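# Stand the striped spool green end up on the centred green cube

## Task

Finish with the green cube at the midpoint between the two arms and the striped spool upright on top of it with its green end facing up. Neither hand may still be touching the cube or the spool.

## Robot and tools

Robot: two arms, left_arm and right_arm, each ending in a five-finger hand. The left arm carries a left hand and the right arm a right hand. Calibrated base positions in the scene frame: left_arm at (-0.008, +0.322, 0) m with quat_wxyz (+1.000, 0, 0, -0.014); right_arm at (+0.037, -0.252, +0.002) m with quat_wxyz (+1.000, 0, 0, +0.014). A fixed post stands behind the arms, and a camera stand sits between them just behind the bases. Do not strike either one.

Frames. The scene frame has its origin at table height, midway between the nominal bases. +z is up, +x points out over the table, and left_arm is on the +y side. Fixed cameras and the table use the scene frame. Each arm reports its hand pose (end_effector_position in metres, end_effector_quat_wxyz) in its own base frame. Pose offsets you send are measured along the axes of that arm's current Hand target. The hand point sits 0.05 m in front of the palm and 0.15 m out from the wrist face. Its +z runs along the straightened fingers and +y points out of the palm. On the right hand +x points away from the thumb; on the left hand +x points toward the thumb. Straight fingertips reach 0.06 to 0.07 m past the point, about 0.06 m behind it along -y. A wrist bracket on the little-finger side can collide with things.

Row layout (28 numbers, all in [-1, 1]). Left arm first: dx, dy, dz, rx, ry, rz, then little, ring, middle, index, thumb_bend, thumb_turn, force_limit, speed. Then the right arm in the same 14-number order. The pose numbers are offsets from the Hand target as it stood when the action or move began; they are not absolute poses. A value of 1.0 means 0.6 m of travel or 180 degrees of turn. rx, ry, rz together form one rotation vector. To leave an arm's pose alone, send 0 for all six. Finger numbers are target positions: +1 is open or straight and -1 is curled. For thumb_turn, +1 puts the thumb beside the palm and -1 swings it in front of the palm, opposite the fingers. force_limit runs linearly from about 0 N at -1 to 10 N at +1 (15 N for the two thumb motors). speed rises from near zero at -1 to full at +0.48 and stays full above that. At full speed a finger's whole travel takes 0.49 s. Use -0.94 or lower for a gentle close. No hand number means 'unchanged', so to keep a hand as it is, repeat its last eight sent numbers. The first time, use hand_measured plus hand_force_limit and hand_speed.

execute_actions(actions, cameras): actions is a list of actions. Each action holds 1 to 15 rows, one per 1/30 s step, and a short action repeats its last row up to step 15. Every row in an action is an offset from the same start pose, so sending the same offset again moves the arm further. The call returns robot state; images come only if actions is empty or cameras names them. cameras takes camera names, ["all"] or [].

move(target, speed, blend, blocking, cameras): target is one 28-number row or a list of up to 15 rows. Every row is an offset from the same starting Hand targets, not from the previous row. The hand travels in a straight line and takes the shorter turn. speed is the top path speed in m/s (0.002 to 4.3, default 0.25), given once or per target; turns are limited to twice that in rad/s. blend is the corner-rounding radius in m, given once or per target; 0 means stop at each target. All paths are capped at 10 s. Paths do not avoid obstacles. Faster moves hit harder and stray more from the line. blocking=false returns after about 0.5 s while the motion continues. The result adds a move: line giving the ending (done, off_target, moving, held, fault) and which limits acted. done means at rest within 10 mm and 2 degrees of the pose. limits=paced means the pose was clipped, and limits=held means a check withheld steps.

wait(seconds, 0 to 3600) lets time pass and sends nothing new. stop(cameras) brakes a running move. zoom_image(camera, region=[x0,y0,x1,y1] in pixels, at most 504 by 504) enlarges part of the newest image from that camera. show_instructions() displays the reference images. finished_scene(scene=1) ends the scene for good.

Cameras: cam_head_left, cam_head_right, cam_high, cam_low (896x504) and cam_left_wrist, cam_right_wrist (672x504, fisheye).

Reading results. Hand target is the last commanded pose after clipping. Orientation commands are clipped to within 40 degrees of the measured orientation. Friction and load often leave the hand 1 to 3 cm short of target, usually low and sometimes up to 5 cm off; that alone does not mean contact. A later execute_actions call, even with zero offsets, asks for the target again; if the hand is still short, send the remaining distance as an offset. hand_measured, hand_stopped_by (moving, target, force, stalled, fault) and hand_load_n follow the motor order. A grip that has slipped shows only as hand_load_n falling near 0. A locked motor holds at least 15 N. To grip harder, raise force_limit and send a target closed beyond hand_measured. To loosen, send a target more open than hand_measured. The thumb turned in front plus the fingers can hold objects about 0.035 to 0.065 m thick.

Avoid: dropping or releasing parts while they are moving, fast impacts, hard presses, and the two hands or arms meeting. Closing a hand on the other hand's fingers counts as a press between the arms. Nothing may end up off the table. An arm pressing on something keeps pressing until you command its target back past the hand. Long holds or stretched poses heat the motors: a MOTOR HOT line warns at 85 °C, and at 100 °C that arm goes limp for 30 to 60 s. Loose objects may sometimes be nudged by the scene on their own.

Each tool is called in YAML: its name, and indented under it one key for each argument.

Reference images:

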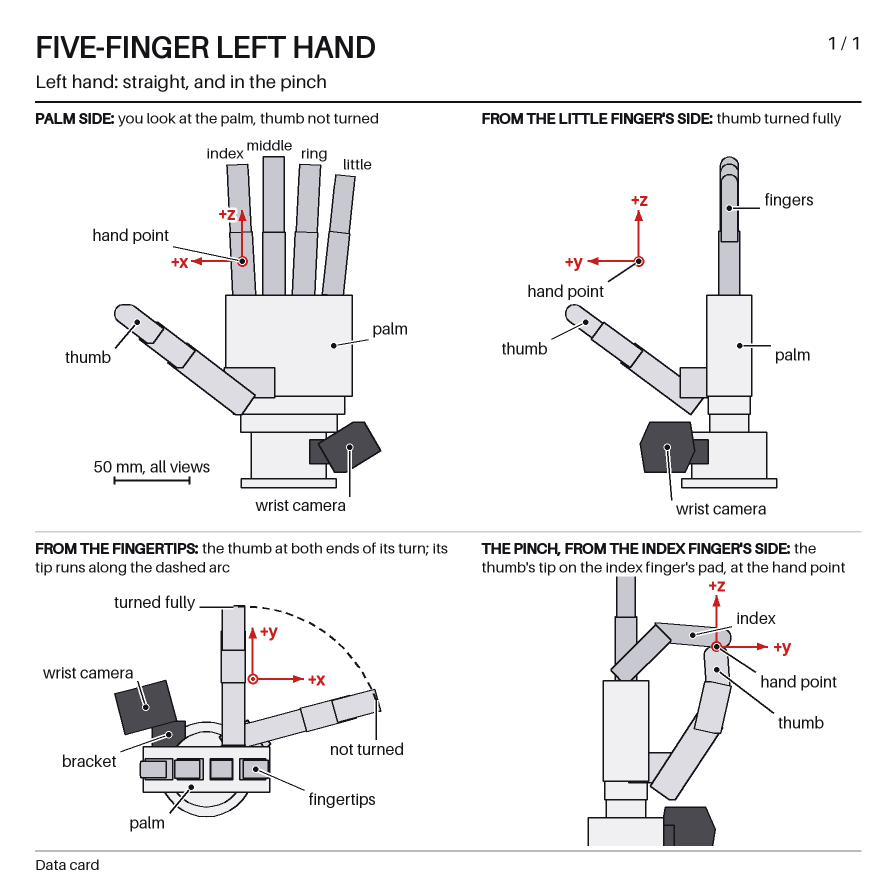

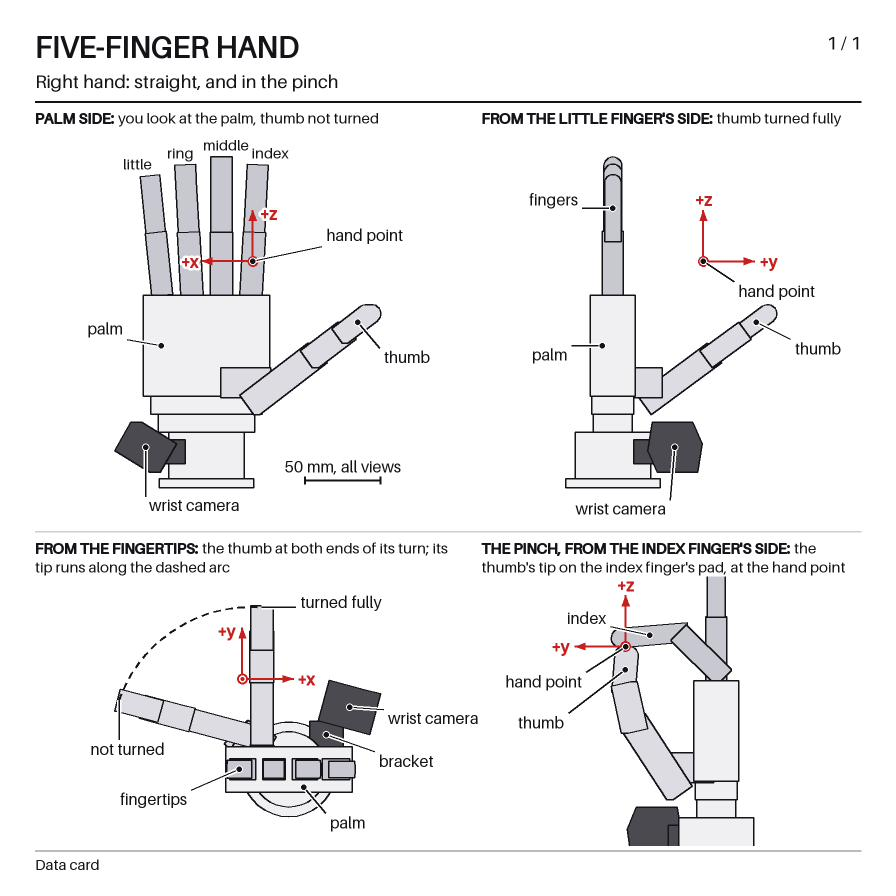

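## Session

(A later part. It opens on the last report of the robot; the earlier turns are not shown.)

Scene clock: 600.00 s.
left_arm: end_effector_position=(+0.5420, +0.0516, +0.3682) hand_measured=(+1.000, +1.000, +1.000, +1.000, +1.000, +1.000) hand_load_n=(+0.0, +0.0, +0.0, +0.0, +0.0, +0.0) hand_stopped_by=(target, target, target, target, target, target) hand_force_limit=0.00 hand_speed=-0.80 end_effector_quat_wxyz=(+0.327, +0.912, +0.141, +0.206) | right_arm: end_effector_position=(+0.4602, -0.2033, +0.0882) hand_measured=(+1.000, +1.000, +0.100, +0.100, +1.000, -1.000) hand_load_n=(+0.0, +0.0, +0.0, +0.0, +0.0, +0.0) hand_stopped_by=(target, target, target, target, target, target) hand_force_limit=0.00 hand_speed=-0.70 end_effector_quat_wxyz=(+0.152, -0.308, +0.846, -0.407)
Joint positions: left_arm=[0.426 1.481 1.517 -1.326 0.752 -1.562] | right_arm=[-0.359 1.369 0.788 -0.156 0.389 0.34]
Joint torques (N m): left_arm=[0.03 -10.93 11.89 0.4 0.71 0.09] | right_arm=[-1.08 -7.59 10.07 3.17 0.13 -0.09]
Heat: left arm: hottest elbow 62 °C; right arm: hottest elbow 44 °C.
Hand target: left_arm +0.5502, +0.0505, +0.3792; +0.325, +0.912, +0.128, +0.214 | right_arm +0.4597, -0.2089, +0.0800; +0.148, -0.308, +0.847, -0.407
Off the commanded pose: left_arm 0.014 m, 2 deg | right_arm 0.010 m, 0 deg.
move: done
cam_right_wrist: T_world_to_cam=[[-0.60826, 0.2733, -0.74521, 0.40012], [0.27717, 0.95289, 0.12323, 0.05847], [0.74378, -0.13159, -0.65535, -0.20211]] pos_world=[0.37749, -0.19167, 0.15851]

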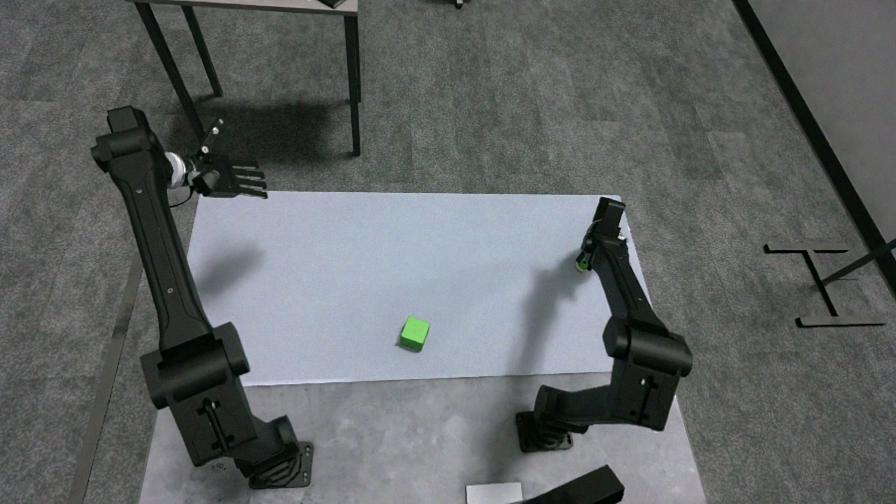

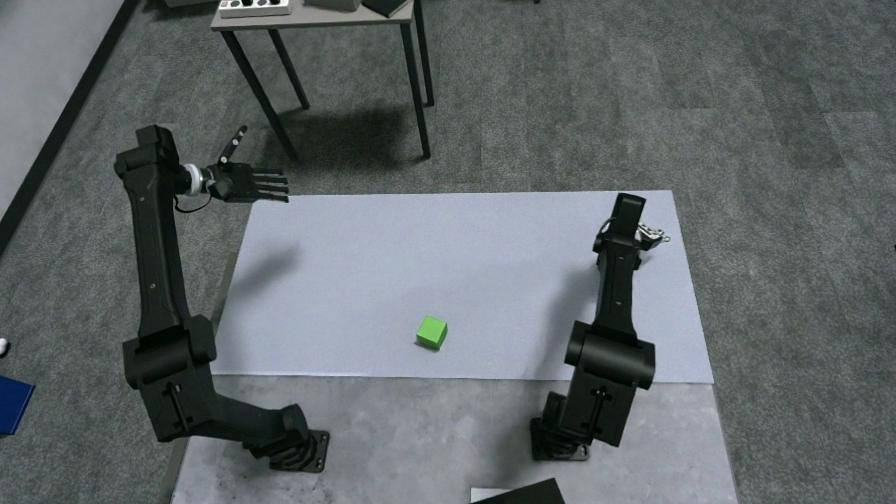

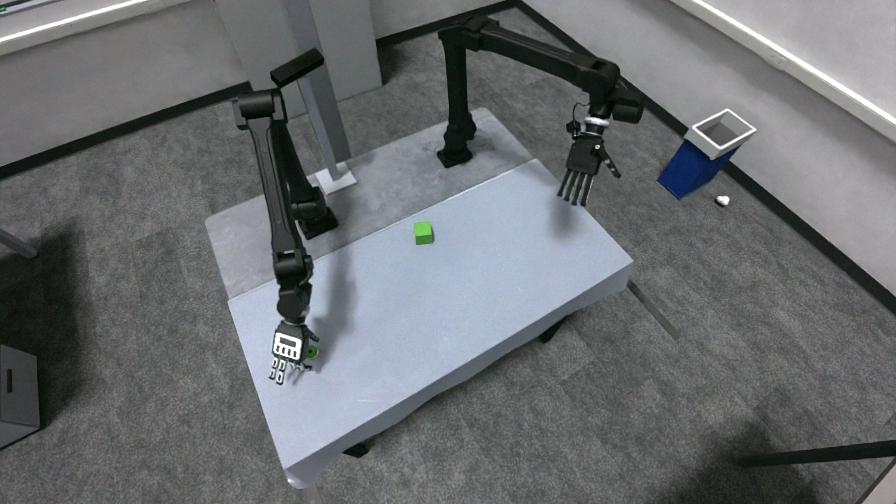

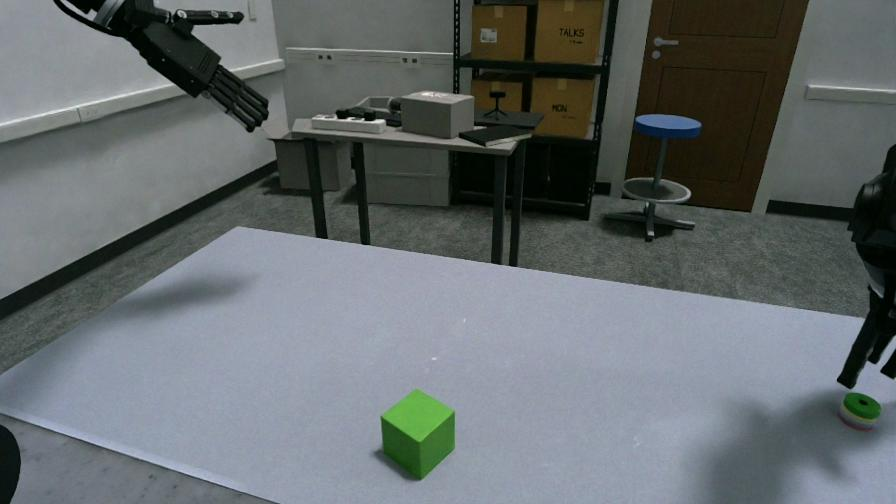

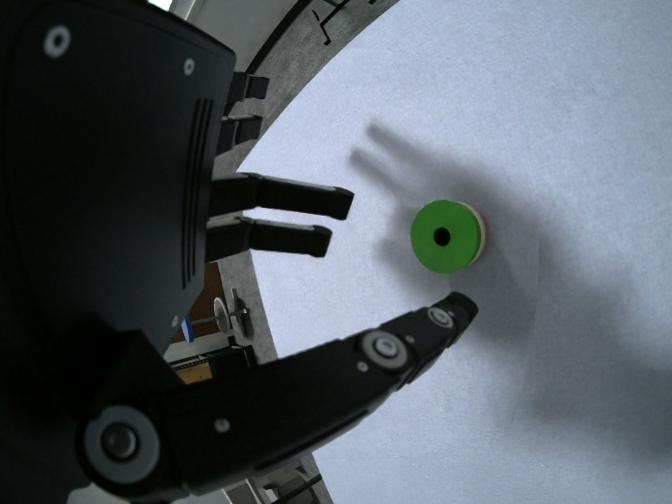

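move:
  target: [0,0,0,0,0,0,1,1,1,1,1,1,0,-0.8,0.0133,0.0287,0.0230,0,0,0,1,1,0.1,0.1,1,-1,0,-0.7]
  speed: 0.06
  cameras: ["cam_head_left","cam_head_right","cam_high","cam_low","cam_right_wrist"]

zoom_image:
  camera: "cam_right_wrist"
  region: [280, 160, 520, 360]

zoom_image:
  camera: "cam_low"
  region: [796, 336, 896, 436]

zoom_image:
  camera: "cam_high"
  region: [270, 310, 350, 380]

zoom_image:
  camera: "cam_head_left"
  region: [550, 230, 620, 290]

Scene clock: 649.23 s.
left_arm: end_effector_position=(+0.5420, +0.0516, +0.3682) hand_measured=(+1.000, +1.000, +1.000, +1.000, +1.000, +1.000) hand_load_n=(+0.0, +0.0, +0.0, +0.0, +0.0, +0.0) hand_stopped_by=(target, target, target, target, target, target) hand_force_limit=0.00 hand_speed=-0.80 end_effector_quat_wxyz=(+0.327, +0.912, +0.141, +0.206) | right_arm: end_effector_position=(+0.4546, -0.2092, +0.0670) hand_measured=(+1.000, +1.000, +0.100, +0.100, +1.000, -1.000) hand_load_n=(+0.0, +0.0, +0.0, +0.0, +0.0, +0.0) hand_stopped_by=(target, target, target, target, target, target) hand_force_limit=0.00 hand_speed=-0.70 end_effector_quat_wxyz=(+0.153, -0.307, +0.846, -0.408)
Joint positions: left_arm=[0.426 1.481 1.517 -1.326 0.752 -1.562] | right_arm=[-0.378 1.399 0.749 -0.079 0.375 0.327]
Joint torques (N m): left_arm=[0.5 -10.81 11.89 0.42 0.69 0.07] | right_arm=[-0.91 -7.41 9.58 3.17 0.12 -0.11]
Heat: left arm: hottest elbow 62 °C; right arm: hottest elbow 40 °C.
Hand target: left_arm +0.5502, +0.0505, +0.3792; +0.325, +0.912, +0.128, +0.214 | right_arm +0.4535, -0.2139, +0.0579; +0.148, -0.308, +0.847, -0.407
Off the commanded pose: left_arm 0.014 m, 2 deg | right_arm 0.010 m, 1 deg.
move: done
cam_right_wrist: T_world_to_cam=[[-0.60658, 0.27342, -0.74653, 0.38185], [0.278, 0.95267, 0.12304, 0.0678], [0.74483, -0.1329, -0.65388, -0.2135]] pos_world=[0.37179, -0.19737, 0.13712]

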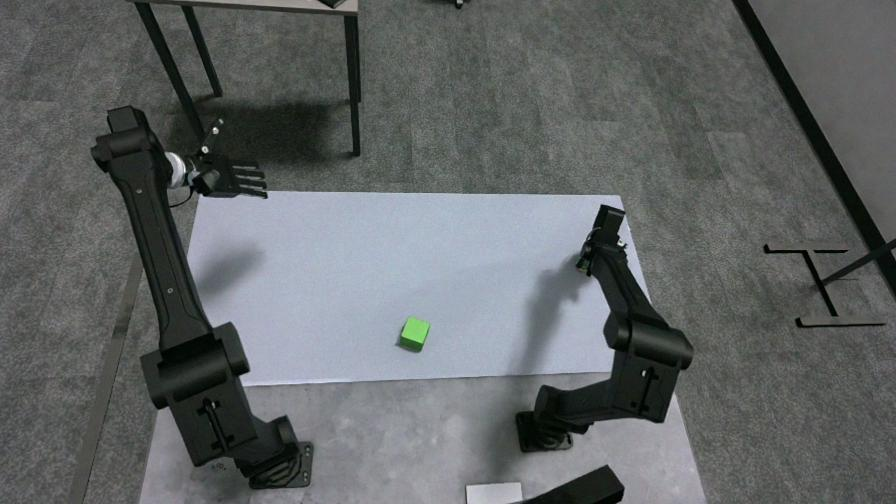

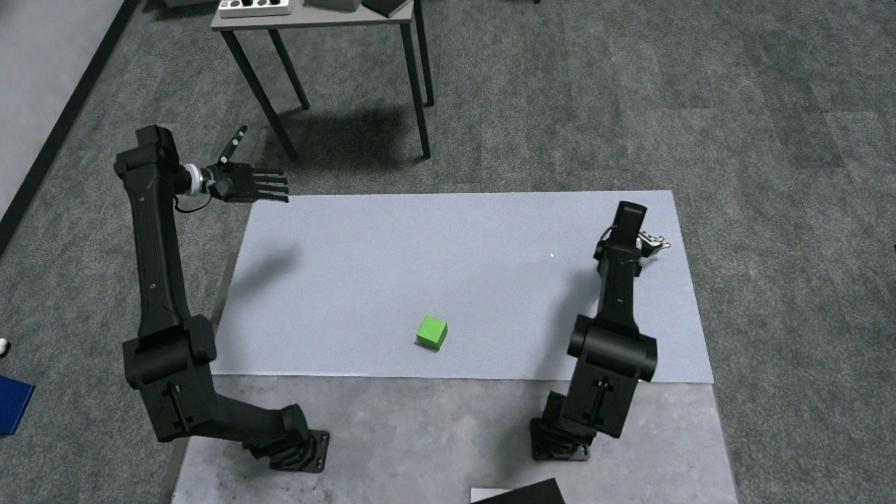

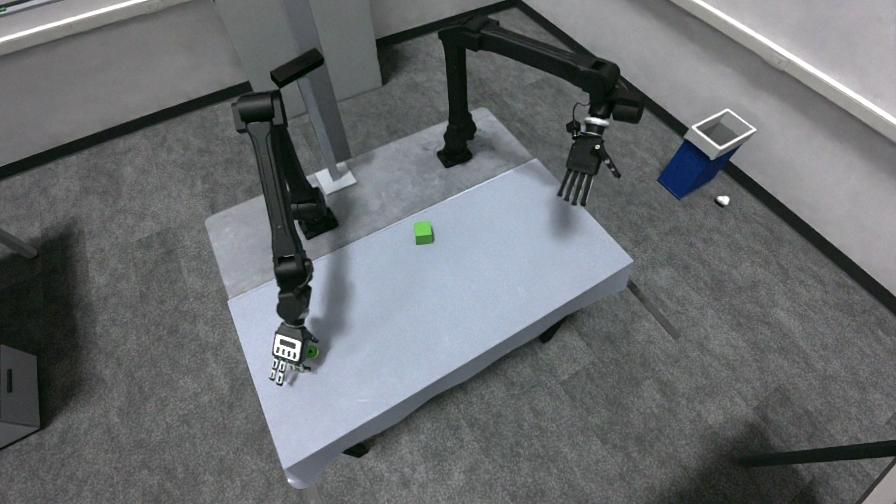

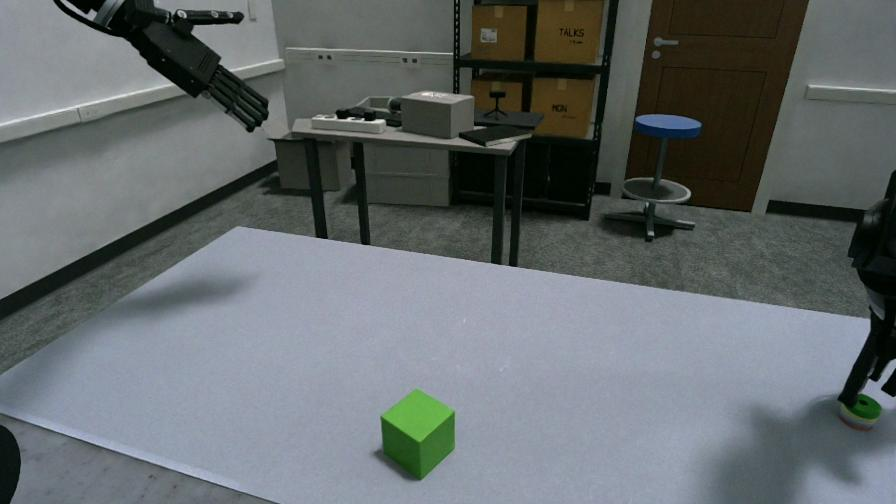

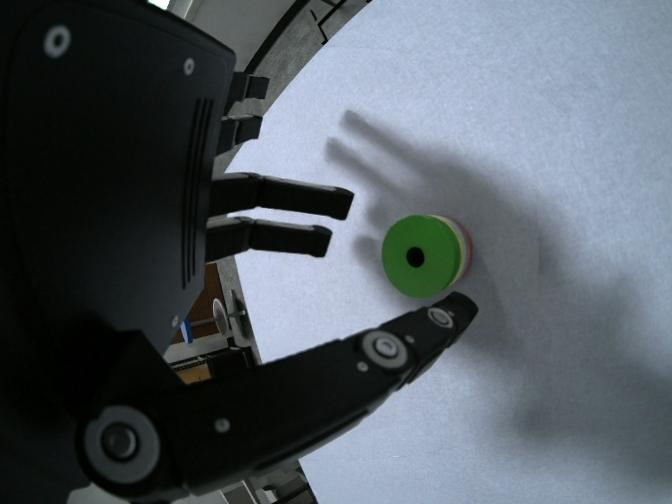

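Scaled by 2.100 from the camera's image (finer frame: 960x720).

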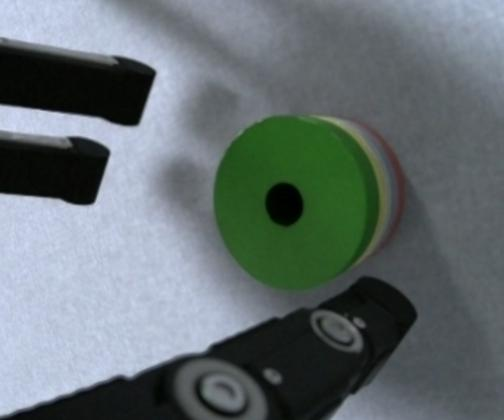

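Scaled by 5.040 from the camera's image (finer frame: 1280x720).

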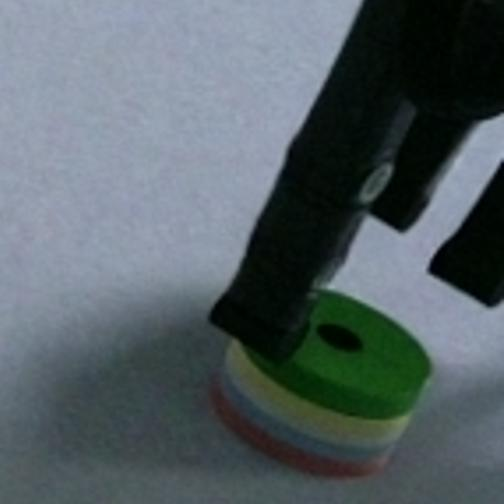

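Scaled by 6.300 from the camera's image (finer frame: 1280x720).

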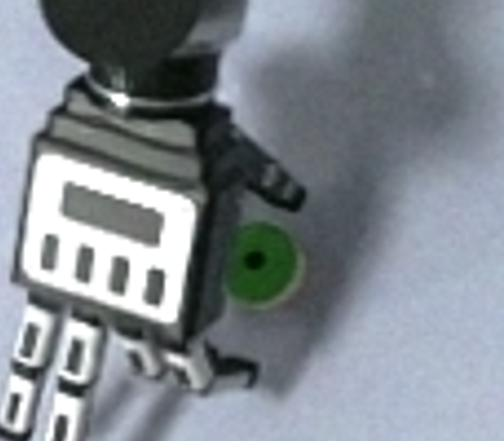

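Scaled by 7.200 from the camera's image (finer frame: 1280x720).

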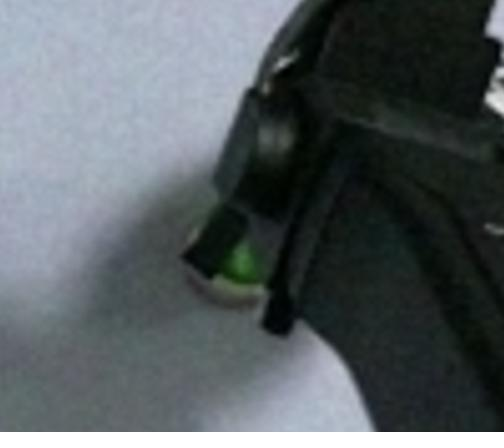

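move:
  target: [0,0,0,0,0,0,1,1,1,1,1,1,0,-0.8,0.0050,0.0287,0.0228,0,0,0,1,1,0.1,0.1,1,-1,0,-0.7]
  speed: 0.05
  cameras: ["cam_head_left","cam_high","cam_low","cam_right_wrist"]

zoom_image:
  camera: "cam_right_wrist"
  region: [280, 160, 520, 360]

zoom_image:
  camera: "cam_low"
  region: [796, 336, 896, 436]

zoom_image:
  camera: "cam_high"
  region: [270, 310, 350, 380]

Scene clock: 677.37 s.
left_arm: end_effector_position=(+0.5420, +0.0516, +0.3682) hand_measured=(+1.000, +1.000, +1.000, +1.000, +1.000, +1.000) hand_load_n=(+0.0, +0.0, +0.0, +0.0, -0.5, +0.0) hand_stopped_by=(target, target, target, target, target, target) hand_force_limit=0.00 hand_speed=-0.80 end_effector_quat_wxyz=(+0.327, +0.912, +0.141, +0.206) | right_arm: end_effector_position=(+0.4531, -0.2110, +0.0452) hand_measured=(+1.000, +1.000, +0.100, +0.100, +1.000, -1.000) hand_load_n=(+0.0, +0.0, +0.0, +0.0, +0.0, +0.0) hand_stopped_by=(target, target, target, target, target, target) hand_force_limit=0.00 hand_speed=-0.70 end_effector_quat_wxyz=(+0.153, -0.307, +0.846, -0.408)
Joint positions: left_arm=[0.426 1.481 1.517 -1.326 0.752 -1.562] | right_arm=[-0.384 1.443 0.719 -0.004 0.37 0.322]
Joint torques (N m): left_arm=[0.5 -11.11 11.86 0.43 0.68 0.08] | right_arm=[-0.97 -7.77 9.02 3.18 0.11 -0.1]
Heat: left arm: hottest elbow 63 °C; right arm: hottest elbow 39 °C.
Hand target: left_arm +0.5502, +0.0505, +0.3792; +0.325, +0.912, +0.128, +0.214 | right_arm +0.4511, -0.2159, +0.0358; +0.148, -0.308, +0.847, -0.407
Off the commanded pose: left_arm 0.014 m, 2 deg | right_arm 0.011 m, 1 deg.
move: off_target (right_arm)
cam_right_wrist: T_world_to_cam=[[-0.60642, 0.27278, -0.74689, 0.36504], [0.2773, 0.95289, 0.12288, 0.07303], [0.74522, -0.1326, -0.6535, -0.22701]] pos_world=[0.37029, -0.19927, 0.11532]

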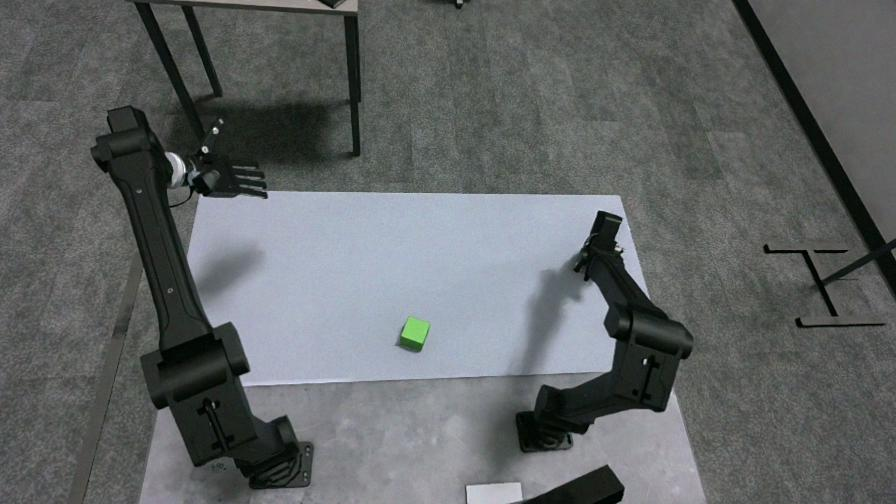

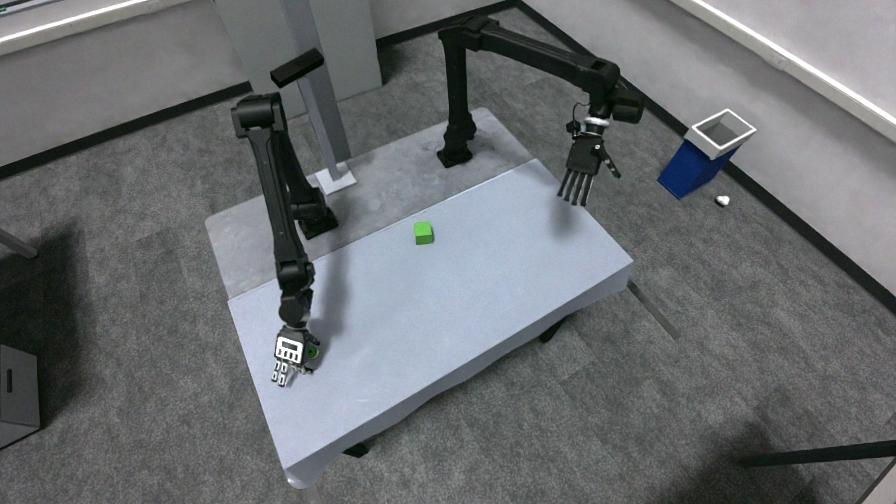

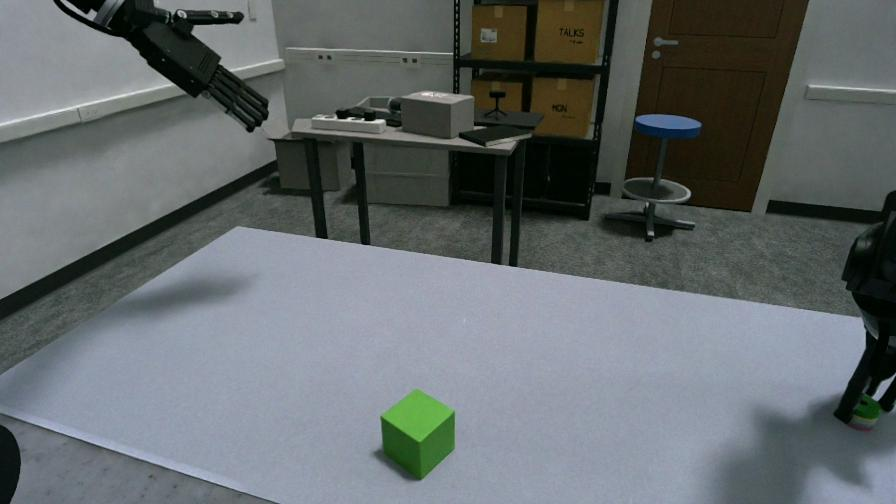

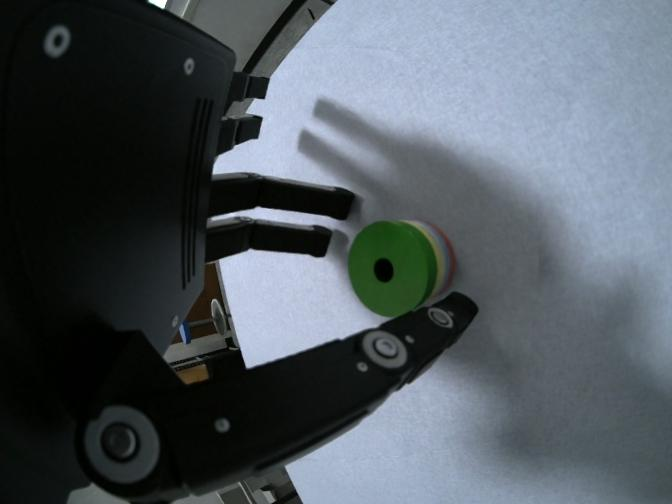

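Scaled by 2.100 from the camera's image (finer frame: 960x720).

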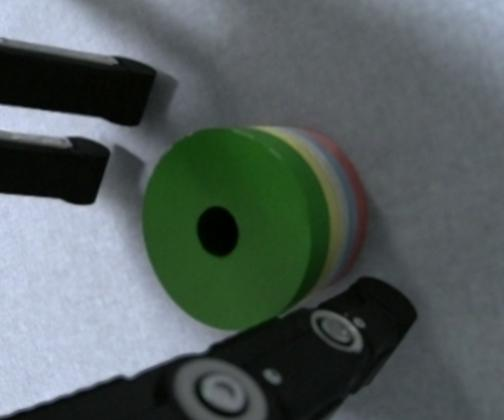

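Scaled by 5.040 from the camera's image (finer frame: 1280x720).

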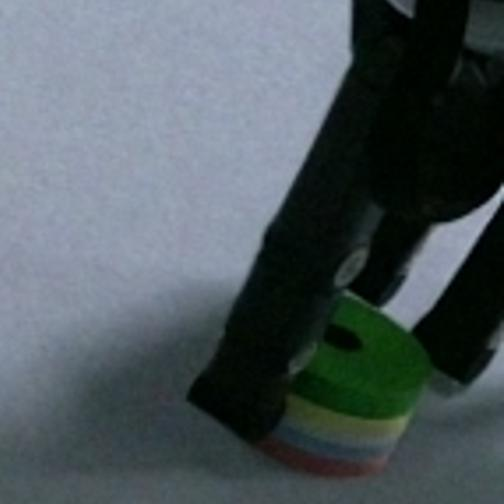

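Scaled by 6.300 from the camera's image (finer frame: 1280x720).

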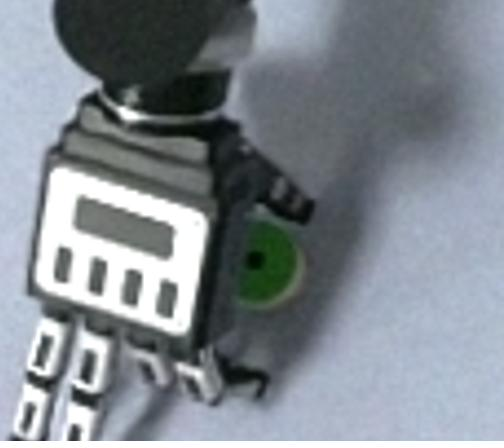

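move:
  target: [0,0,0,0,0,0,1,1,1,1,1,1,0,-0.8,0,0,0,0,0,0,1,1,-0.6,-0.6,1,-1,-0.2,-0.94]
  speed: 0.05
  cameras: ["cam_head_left","cam_high","cam_low","cam_right_wrist"]

zoom_image:
  camera: "cam_low"
  region: [796, 336, 896, 436]

Scene clock: 708.67 s.
left_arm: end_effector_position=(+0.5420, +0.0516, +0.3682) hand_measured=(+1.000, +1.000, +1.000, +1.000, +1.000, +1.000) hand_load_n=(+0.0, +0.0, +0.0, +0.0, +0.0, +0.0) hand_stopped_by=(target, target, target, target, target, target) hand_force_limit=0.00 hand_speed=-0.80 end_effector_quat_wxyz=(+0.327, +0.912, +0.141, +0.206) | right_arm: end_effector_position=(+0.4531, -0.2110, +0.0452) hand_measured=(+1.000, +1.000, -0.328, -0.600, +1.000, -1.000) hand_load_n=(-0.5, +0.0, +4.5, +0.0, +0.5, +0.5) hand_stopped_by=(target, target, force, target, target, target) hand_force_limit=-0.20 hand_speed=-0.94 end_effector_quat_wxyz=(+0.153, -0.308, +0.846, -0.408)
Joint positions: left_arm=[0.426 1.481 1.517 -1.326 0.752 -1.562] | right_arm=[-0.384 1.443 0.719 -0.004 0.37 0.322]
Joint torques (N m): left_arm=[0.15 -10.58 11.95 0.54 0.7 0.1] | right_arm=[-0.97 -7.59 9.01 3.18 0.12 -0.1]
Heat: left arm: hottest elbow 63 °C; right arm: hottest elbow 37 °C.
Hand target: left_arm +0.5502, +0.0505, +0.3792; +0.325, +0.912, +0.128, +0.214 | right_arm +0.4511, -0.2158, +0.0358; +0.148, -0.308, +0.847, -0.407
Off the commanded pose: left_arm 0.014 m, 2 deg | right_arm 0.011 m, 1 deg.
move: done
cam_right_wrist: T_world_to_cam=[[-0.60666, 0.2725, -0.7468, 0.36506], [0.27683, 0.95303, 0.12287, 0.07323], [0.74521, -0.13219, -0.6536, -0.22692]] pos_world=[0.37029, -0.19927, 0.11532]

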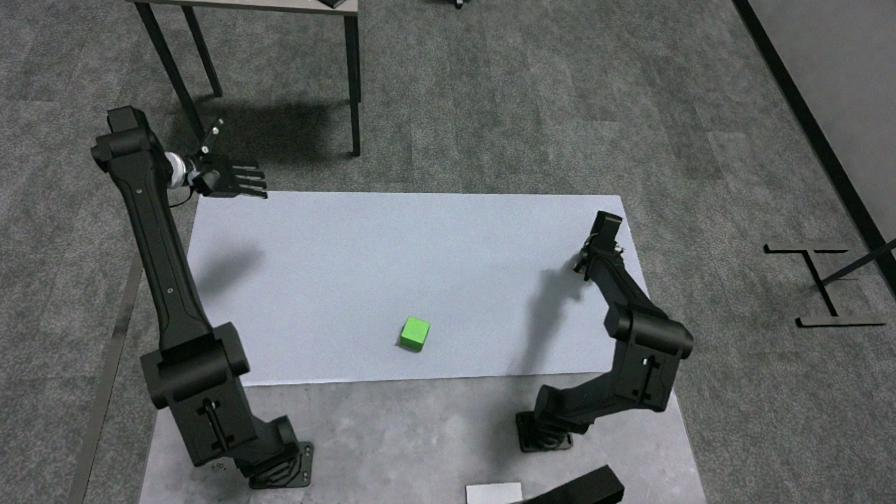

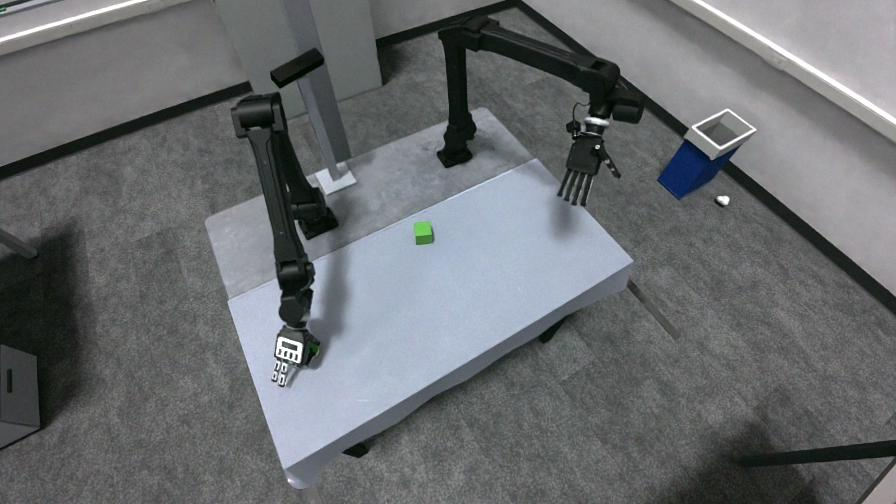

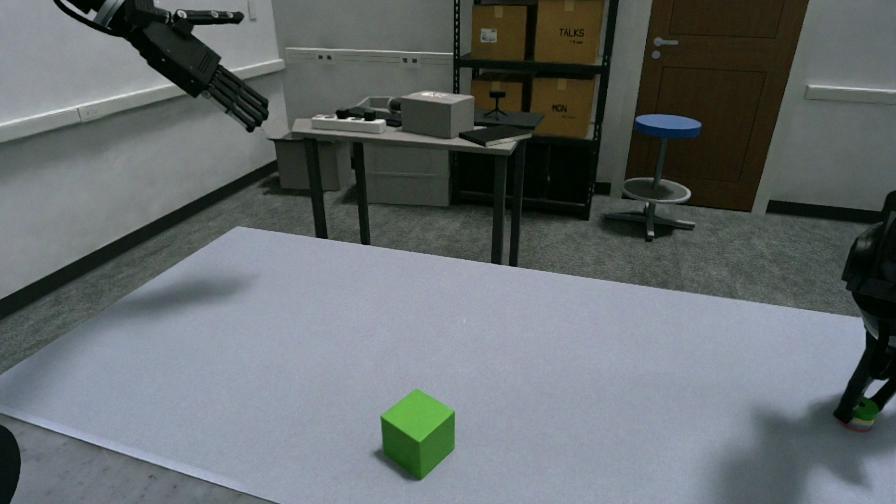

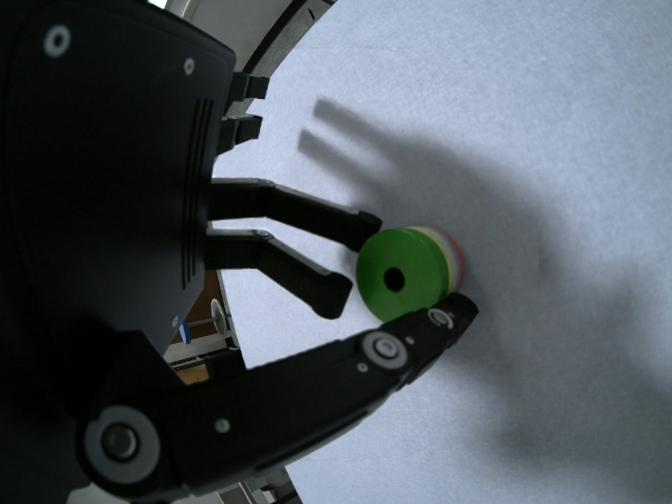

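Scaled by 5.040 from the camera's image (finer frame: 1280x720).

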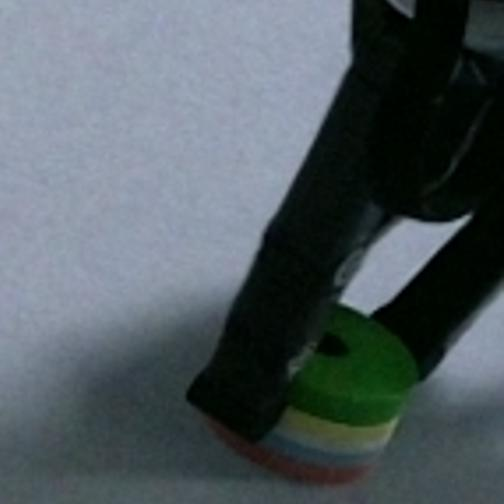

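move:
  target:
    - [0,0,0,0,0,0,1,1,1,1,1,1,0,-0.8,0,0,0,0,0,0,1,1,0.1,0.1,1,-1,-0.2,-0.8]
    - [0,0,0,0,0,0,1,1,1,1,1,1,0,-0.8,0.0102,0.0042,-0.0052,0,0,0,1,1,0.1,0.1,1,-1,-0.2,-0.8]
  speed: 0.05
  cameras: ["cam_high","cam_low","cam_right_wrist"]

zoom_image:
  camera: "cam_right_wrist"
  region: [280, 160, 520, 360]

zoom_image:
  camera: "cam_low"
  region: [796, 336, 896, 436]

Scene clock: 718.23 s.
left_arm: end_effector_position=(+0.5420, +0.0516, +0.3682) hand_measured=(+1.000, +1.000, +1.000, +1.000, +1.000, +1.000) hand_load_n=(+0.0, +0.0, +0.0, +0.0, +0.0, +0.0) hand_stopped_by=(target, target, target, target, target, target) hand_force_limit=0.00 hand_speed=-0.80 end_effector_quat_wxyz=(+0.327, +0.912, +0.141, +0.206) | right_arm: end_effector_position=(+0.4500, -0.2120, +0.0424) hand_measured=(+1.000, +1.000, +0.100, +0.100, +1.000, -1.000) hand_load_n=(-0.5, +0.0, +0.0, +0.0, +0.0, +0.0) hand_stopped_by=(target, target, target, target, target, target) hand_force_limit=-0.20 hand_speed=-0.80 end_effector_quat_wxyz=(+0.154, -0.308, +0.846, -0.407)
Joint positions: left_arm=[0.426 1.481 1.517 -1.326 0.752 -1.562] | right_arm=[-0.391 1.443 0.71 0.005 0.362 0.317]
Joint torques (N m): left_arm=[-0.09 -11.11 11.9 0.49 0.7 0.09] | right_arm=[-1.2 -8.64 8.32 2.97 0.18 -0.12]
Heat: left arm: hottest elbow 63 °C; right arm: hottest elbow 36 °C.
Hand target: left_arm +0.5502, +0.0505, +0.3792; +0.325, +0.912, +0.128, +0.214 | right_arm +0.4440, -0.2167, +0.0358; +0.148, -0.308, +0.847, -0.407
Off the commanded pose: left_arm 0.014 m, 2 deg | right_arm 0.010 m, 1 deg.
move: done
cam_right_wrist: T_world_to_cam=[[-0.60712, 0.27361, -0.74602, 0.36177], [0.27523, 0.95314, 0.12559, 0.07606], [0.74542, -0.12908, -0.65398, -0.22604]] pos_world=[0.3672, -0.20066, 0.11252]

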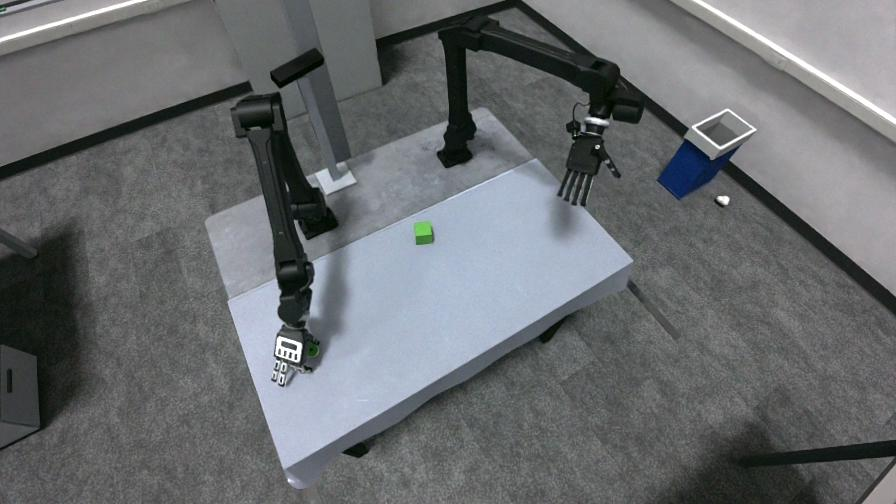

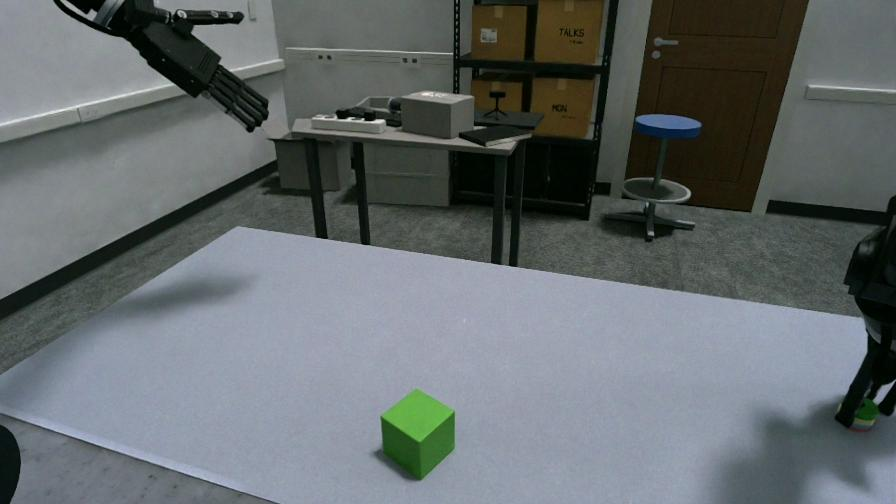

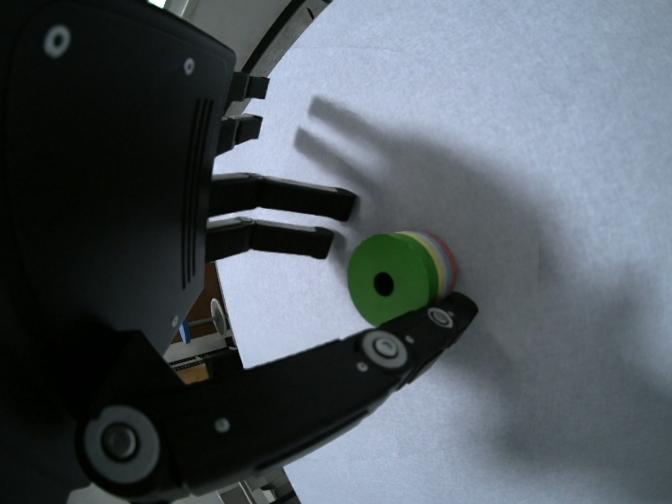

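Scaled by 2.100 from the camera's image (finer frame: 960x720).

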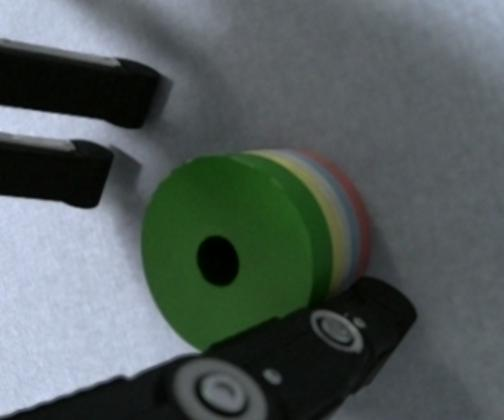

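Scaled by 5.040 from the camera's image (finer frame: 1280x720).

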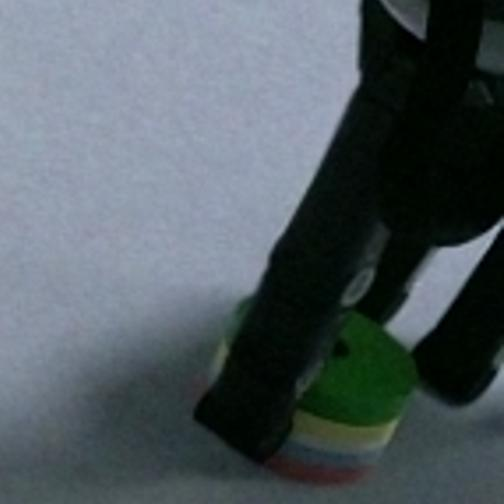

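move:
  target:
    - [0,0,0,0,0,0,1,1,1,1,1,1,0,-0.8,0.0108,-0.0062,-0.0084,0,0,0,1,1,0.1,0.1,1,-1,-0.2,-0.8]
    - [0,0,0,0,0,0,1,1,1,1,1,1,0,-0.8,0.0108,-0.0062,-0.0084,0,0,0,1,1,-0.6,-0.6,1,-1,-0.2,-0.94]
  speed: 0.05
  cameras: ["cam_high","cam_low","cam_right_wrist"]

zoom_image:
  camera: "cam_right_wrist"
  region: [280, 160, 520, 360]

zoom_image:
  camera: "cam_low"
  region: [796, 336, 896, 436]

Scene clock: 755.47 s.
left_arm: end_effector_position=(+0.5420, +0.0516, +0.3682) hand_measured=(+1.000, +1.000, +1.000, +1.000, +1.000, +1.000) hand_load_n=(+0.0, +0.0, +0.0, +0.0, +0.0, +0.0) hand_stopped_by=(target, target, target, target, target, target) hand_force_limit=0.00 hand_speed=-0.80 end_effector_quat_wxyz=(+0.327, +0.912, +0.141, +0.206) | right_arm: end_effector_position=(+0.4441, -0.2164, +0.0425) hand_measured=(+1.000, +1.000, -0.396, -0.418, +1.000, -1.000) hand_load_n=(+0.0, +0.0, +3.5, +4.5, +0.5, +1.0) hand_stopped_by=(target, target, force, force, target, target) hand_force_limit=-0.20 hand_speed=-0.94 end_effector_quat_wxyz=(+0.152, -0.309, +0.847, -0.406)
Joint positions: left_arm=[0.426 1.481 1.517 -1.326 0.752 -1.562] | right_arm=[-0.407 1.434 0.702 0.005 0.352 0.305]
Joint torques (N m): left_arm=[0.5 -11.16 11.81 0.47 0.68 0.11] | right_arm=[-1.08 -9.64 8.51 2.25 0.14 -0.1]
Heat: left arm: hottest elbow 64 °C; right arm: hottest elbow 37 °C.
Hand target: left_arm +0.5502, +0.0505, +0.3792; +0.325, +0.912, +0.128, +0.214 | right_arm +0.4380, -0.2196, +0.0420; +0.148, -0.308, +0.847, -0.407
Off the commanded pose: left_arm 0.014 m, 2 deg | right_arm 0.007 m, 0 deg.
move: done
cam_right_wrist: T_world_to_cam=[[-0.60994, 0.27371, -0.74368, 0.36055], [0.27664, 0.95296, 0.12385, 0.08133], [0.7426, -0.13019, -0.65696, -0.22095]] pos_world=[0.36149, -0.20496, 0.1129]

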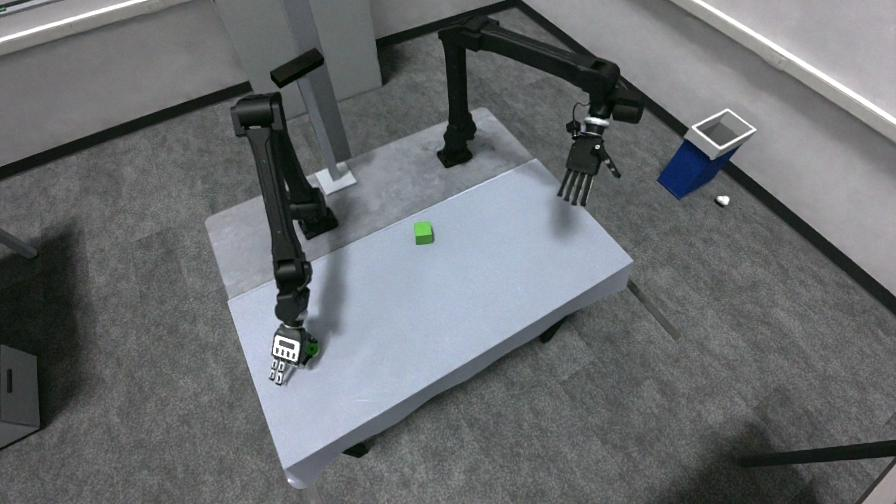

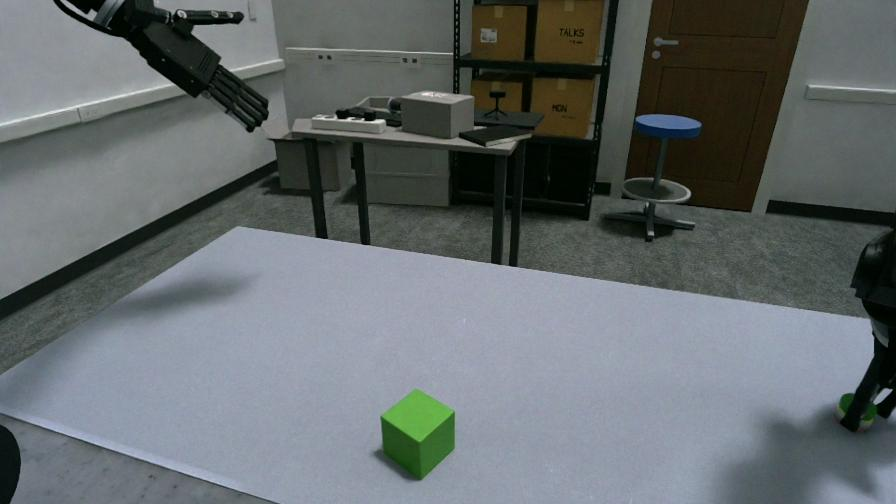

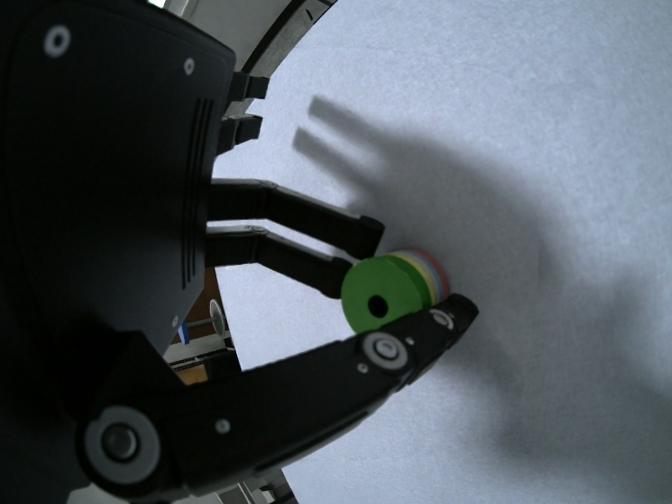

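Scaled by 2.100 from the camera's image (finer frame: 960x720).

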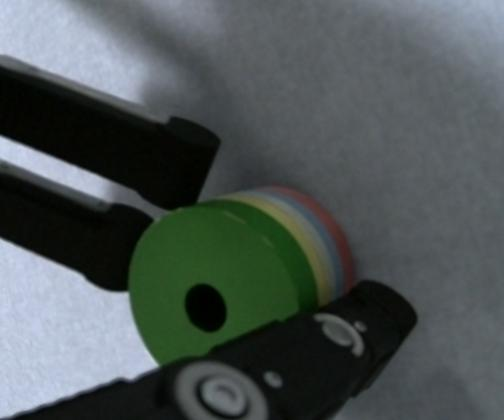

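Scaled by 5.040 from the camera's image (finer frame: 1280x720).

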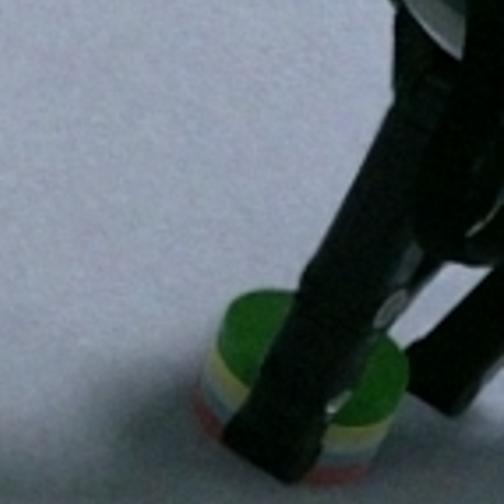

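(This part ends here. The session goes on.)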